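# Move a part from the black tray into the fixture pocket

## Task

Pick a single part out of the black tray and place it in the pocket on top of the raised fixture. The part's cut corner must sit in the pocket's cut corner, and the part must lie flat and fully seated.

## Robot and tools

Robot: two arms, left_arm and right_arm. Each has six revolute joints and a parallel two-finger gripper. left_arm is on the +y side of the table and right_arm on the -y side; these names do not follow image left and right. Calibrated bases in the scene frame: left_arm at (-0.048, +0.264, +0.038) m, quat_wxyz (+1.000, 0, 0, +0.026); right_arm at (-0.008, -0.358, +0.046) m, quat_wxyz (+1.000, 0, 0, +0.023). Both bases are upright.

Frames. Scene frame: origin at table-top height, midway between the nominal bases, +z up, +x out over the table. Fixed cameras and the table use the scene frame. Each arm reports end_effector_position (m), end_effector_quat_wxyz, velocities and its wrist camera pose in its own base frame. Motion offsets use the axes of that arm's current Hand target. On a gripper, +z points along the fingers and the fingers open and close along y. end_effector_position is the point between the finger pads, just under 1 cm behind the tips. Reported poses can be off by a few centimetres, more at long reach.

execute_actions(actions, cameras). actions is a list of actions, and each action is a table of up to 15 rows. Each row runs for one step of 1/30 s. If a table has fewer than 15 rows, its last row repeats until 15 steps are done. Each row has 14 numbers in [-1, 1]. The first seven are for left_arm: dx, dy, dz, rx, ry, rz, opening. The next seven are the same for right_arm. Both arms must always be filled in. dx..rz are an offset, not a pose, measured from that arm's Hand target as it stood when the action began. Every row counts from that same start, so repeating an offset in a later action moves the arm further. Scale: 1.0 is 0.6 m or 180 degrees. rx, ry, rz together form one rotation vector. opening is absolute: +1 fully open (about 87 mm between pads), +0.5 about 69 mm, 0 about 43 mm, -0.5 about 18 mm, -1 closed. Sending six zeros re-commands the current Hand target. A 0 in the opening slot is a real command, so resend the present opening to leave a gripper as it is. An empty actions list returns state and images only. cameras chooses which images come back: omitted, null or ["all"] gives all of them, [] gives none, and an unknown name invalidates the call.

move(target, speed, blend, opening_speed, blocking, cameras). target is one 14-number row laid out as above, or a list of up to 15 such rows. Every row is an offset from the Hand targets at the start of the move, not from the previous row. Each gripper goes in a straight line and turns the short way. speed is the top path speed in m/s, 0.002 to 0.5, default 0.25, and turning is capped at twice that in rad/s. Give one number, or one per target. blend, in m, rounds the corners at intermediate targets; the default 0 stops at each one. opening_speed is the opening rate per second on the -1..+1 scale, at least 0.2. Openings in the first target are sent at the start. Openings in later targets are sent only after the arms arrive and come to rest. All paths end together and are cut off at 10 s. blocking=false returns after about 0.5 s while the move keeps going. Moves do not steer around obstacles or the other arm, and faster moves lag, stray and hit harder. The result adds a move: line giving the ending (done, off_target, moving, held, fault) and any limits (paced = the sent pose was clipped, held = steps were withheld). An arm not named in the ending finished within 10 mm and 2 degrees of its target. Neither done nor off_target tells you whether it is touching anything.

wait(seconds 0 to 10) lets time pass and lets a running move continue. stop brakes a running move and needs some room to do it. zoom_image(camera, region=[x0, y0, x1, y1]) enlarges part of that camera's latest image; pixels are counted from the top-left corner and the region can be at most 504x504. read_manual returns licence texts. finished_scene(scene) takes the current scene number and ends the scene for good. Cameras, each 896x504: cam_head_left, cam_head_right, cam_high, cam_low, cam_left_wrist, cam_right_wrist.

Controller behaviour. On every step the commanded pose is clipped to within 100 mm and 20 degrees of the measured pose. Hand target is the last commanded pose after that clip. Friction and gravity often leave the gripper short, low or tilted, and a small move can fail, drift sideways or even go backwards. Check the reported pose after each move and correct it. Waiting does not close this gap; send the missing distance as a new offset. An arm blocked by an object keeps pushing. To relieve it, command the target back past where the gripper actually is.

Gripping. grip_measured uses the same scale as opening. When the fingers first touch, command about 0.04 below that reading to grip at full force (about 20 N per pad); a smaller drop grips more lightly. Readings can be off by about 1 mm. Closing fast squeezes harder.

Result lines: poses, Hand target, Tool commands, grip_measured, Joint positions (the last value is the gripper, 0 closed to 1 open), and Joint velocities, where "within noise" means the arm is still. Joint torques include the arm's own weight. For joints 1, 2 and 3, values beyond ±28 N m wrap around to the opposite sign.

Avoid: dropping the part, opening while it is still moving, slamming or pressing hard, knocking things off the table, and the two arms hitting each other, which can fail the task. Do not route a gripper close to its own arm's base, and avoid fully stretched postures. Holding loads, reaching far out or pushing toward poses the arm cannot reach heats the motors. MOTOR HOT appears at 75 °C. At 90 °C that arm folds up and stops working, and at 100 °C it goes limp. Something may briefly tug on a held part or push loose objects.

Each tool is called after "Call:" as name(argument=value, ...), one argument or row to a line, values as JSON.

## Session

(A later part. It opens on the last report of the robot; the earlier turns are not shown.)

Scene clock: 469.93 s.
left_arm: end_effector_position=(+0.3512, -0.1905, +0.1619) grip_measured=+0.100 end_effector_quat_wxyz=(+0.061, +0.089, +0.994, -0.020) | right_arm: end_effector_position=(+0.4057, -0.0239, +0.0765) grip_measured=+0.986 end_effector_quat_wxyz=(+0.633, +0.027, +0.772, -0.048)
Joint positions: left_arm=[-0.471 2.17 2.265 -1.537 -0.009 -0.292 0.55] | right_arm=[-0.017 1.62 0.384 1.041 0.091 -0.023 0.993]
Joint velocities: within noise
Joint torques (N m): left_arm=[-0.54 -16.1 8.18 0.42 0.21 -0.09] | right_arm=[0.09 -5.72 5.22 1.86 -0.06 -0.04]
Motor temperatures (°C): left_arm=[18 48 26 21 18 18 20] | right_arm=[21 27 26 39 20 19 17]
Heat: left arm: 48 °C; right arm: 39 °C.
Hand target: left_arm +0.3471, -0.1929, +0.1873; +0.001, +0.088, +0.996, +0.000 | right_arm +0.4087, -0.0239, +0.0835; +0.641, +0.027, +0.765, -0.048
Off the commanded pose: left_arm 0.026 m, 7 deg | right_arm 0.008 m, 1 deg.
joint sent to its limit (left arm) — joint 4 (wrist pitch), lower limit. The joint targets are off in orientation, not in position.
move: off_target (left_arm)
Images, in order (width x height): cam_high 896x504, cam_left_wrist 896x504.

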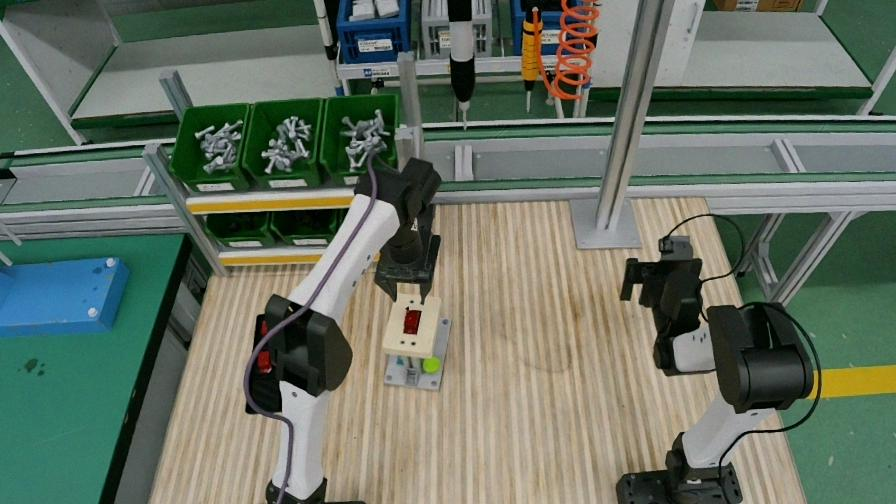

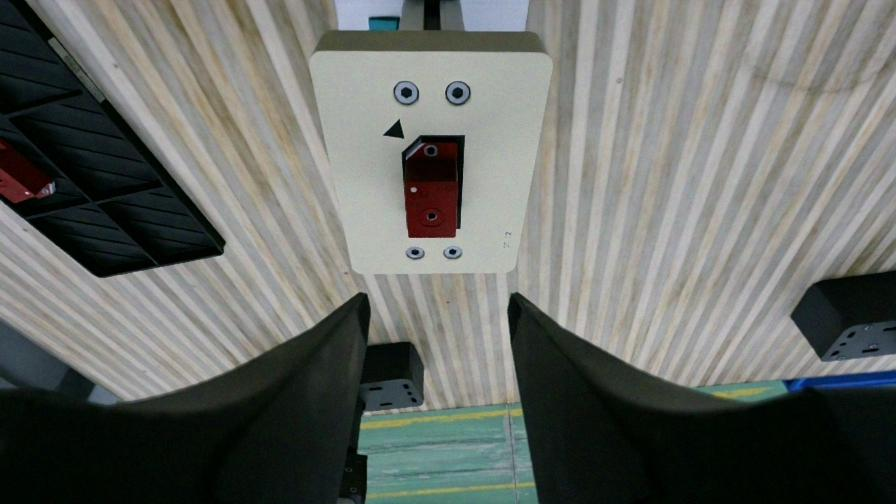

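Call:
zoom_image(
  camera="cam_low",
  region=[310, 160, 410, 230],
)

Call:
execute_actions(
  actions=[],
  cameras=["cam_head_left","cam_head_right","cam_low"],
)

Call:
zoom_image(
  camera="cam_head_left",
  region=[295, 195, 365, 260],
)

Call:
zoom_image(
  camera="cam_head_right",
  region=[295, 195, 365, 260],
)

Call:
zoom_image(
  camera="cam_low",
  region=[310, 160, 410, 230],
)

This scene's latest camera images include none from cam_low. They are from: cam_high, cam_left_wrist. cam_low's image comes with the result of a call that names it in "cameras".

Scene clock: 488.90 s.
left_arm: end_effector_position=(+0.3510, -0.1905, +0.1619) grip_measured=+0.100 end_effector_quat_wxyz=(+0.061, +0.089, +0.994, -0.020) | right_arm: end_effector_position=(+0.4057, -0.0239, +0.0765) grip_measured=+0.986 end_effector_quat_wxyz=(+0.633, +0.027, +0.772, -0.048)
Joint positions: left_arm=[-0.471 2.17 2.265 -1.538 -0.009 -0.292 0.55] | right_arm=[-0.017 1.62 0.384 1.041 0.091 -0.023 0.993]
Joint velocities: within noise
Joint torques (N m): left_arm=[-0.54 -16.1 8.18 0.42 0.21 -0.08] | right_arm=[0.09 -5.72 5.22 1.86 -0.05 -0.04]
Motor temperatures (°C): left_arm=[18 48 28 21 18 18 19] | right_arm=[21 27 26 40 20 19 17]
Heat: left arm: 48 °C; right arm: 40 °C.
Hand target: left_arm +0.3470, -0.1929, +0.1873; +0.000, +0.088, +0.996, +0.000 | right_arm +0.4087, -0.0239, +0.0835; +0.641, +0.027, +0.765, -0.048
Tool commands: left_gripper/opening=+0.1 right_gripper/opening=+1.0
Off the commanded pose: left_arm 0.026 m, 7 deg | right_arm 0.008 m, 1 deg.
Images, in order (width x height): cam_head_left 896x504, cam_head_right 896x504, cam_low 896x504.

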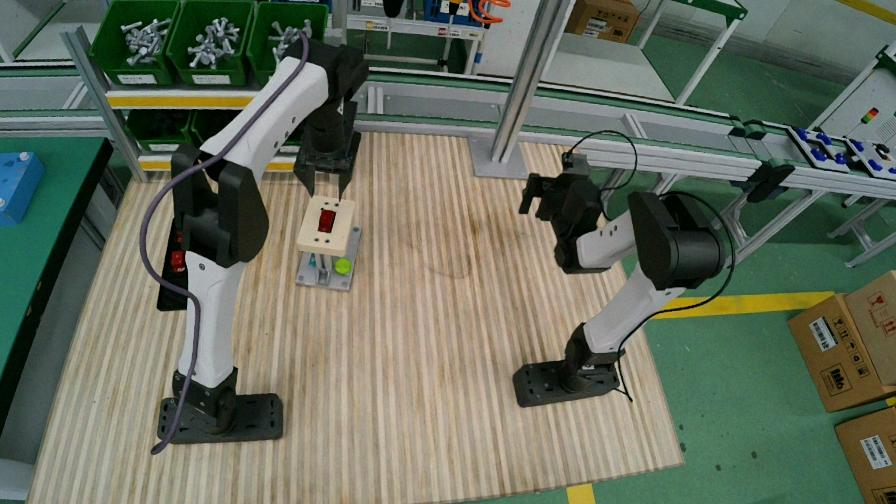

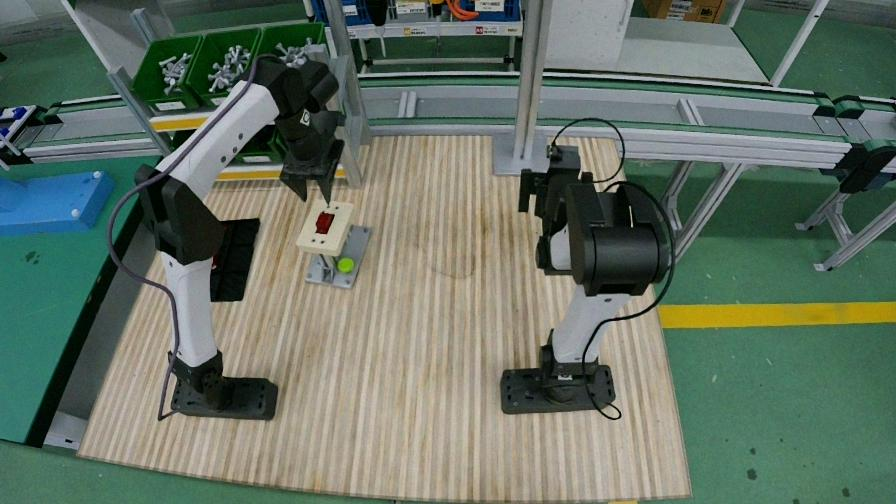

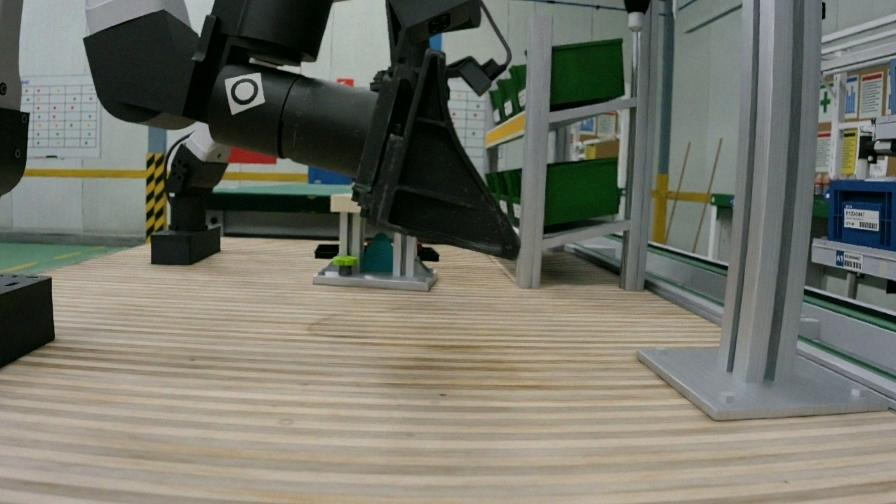

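Scaled by 7.200 from the camera's 896x504 image, which has a finer 1280x720 frame.

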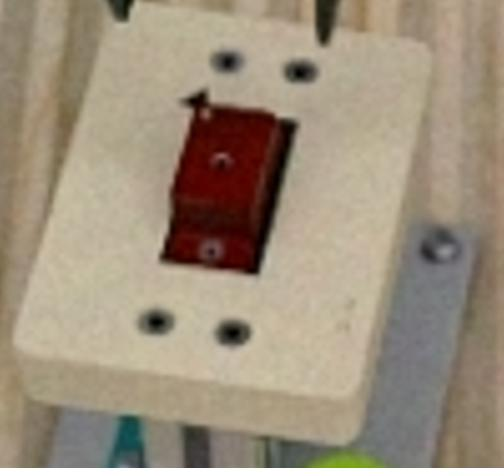

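Scaled by 7.200 from the camera's 896x504 image, which has a finer 1280x720 frame.

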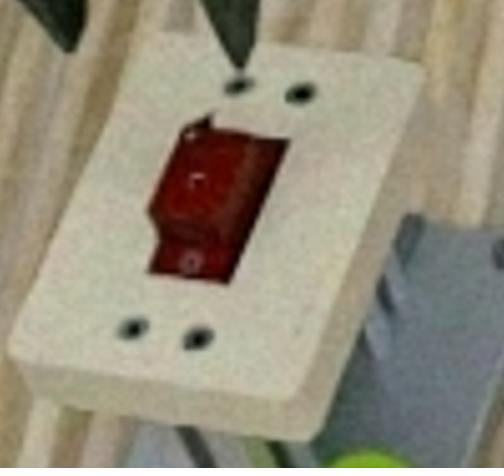

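Scaled by 5.040 from the camera's 896x504 image, which has a finer 1280x720 frame.

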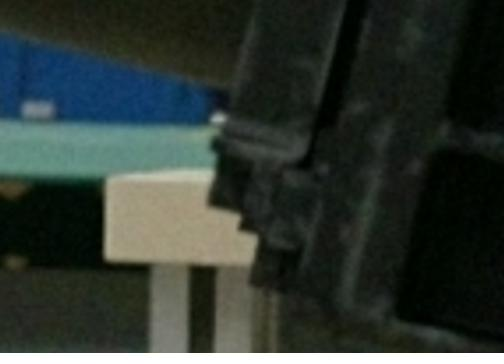

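Call:
finished_scene(
  scene=1,
)

The scene is finished: the task was done.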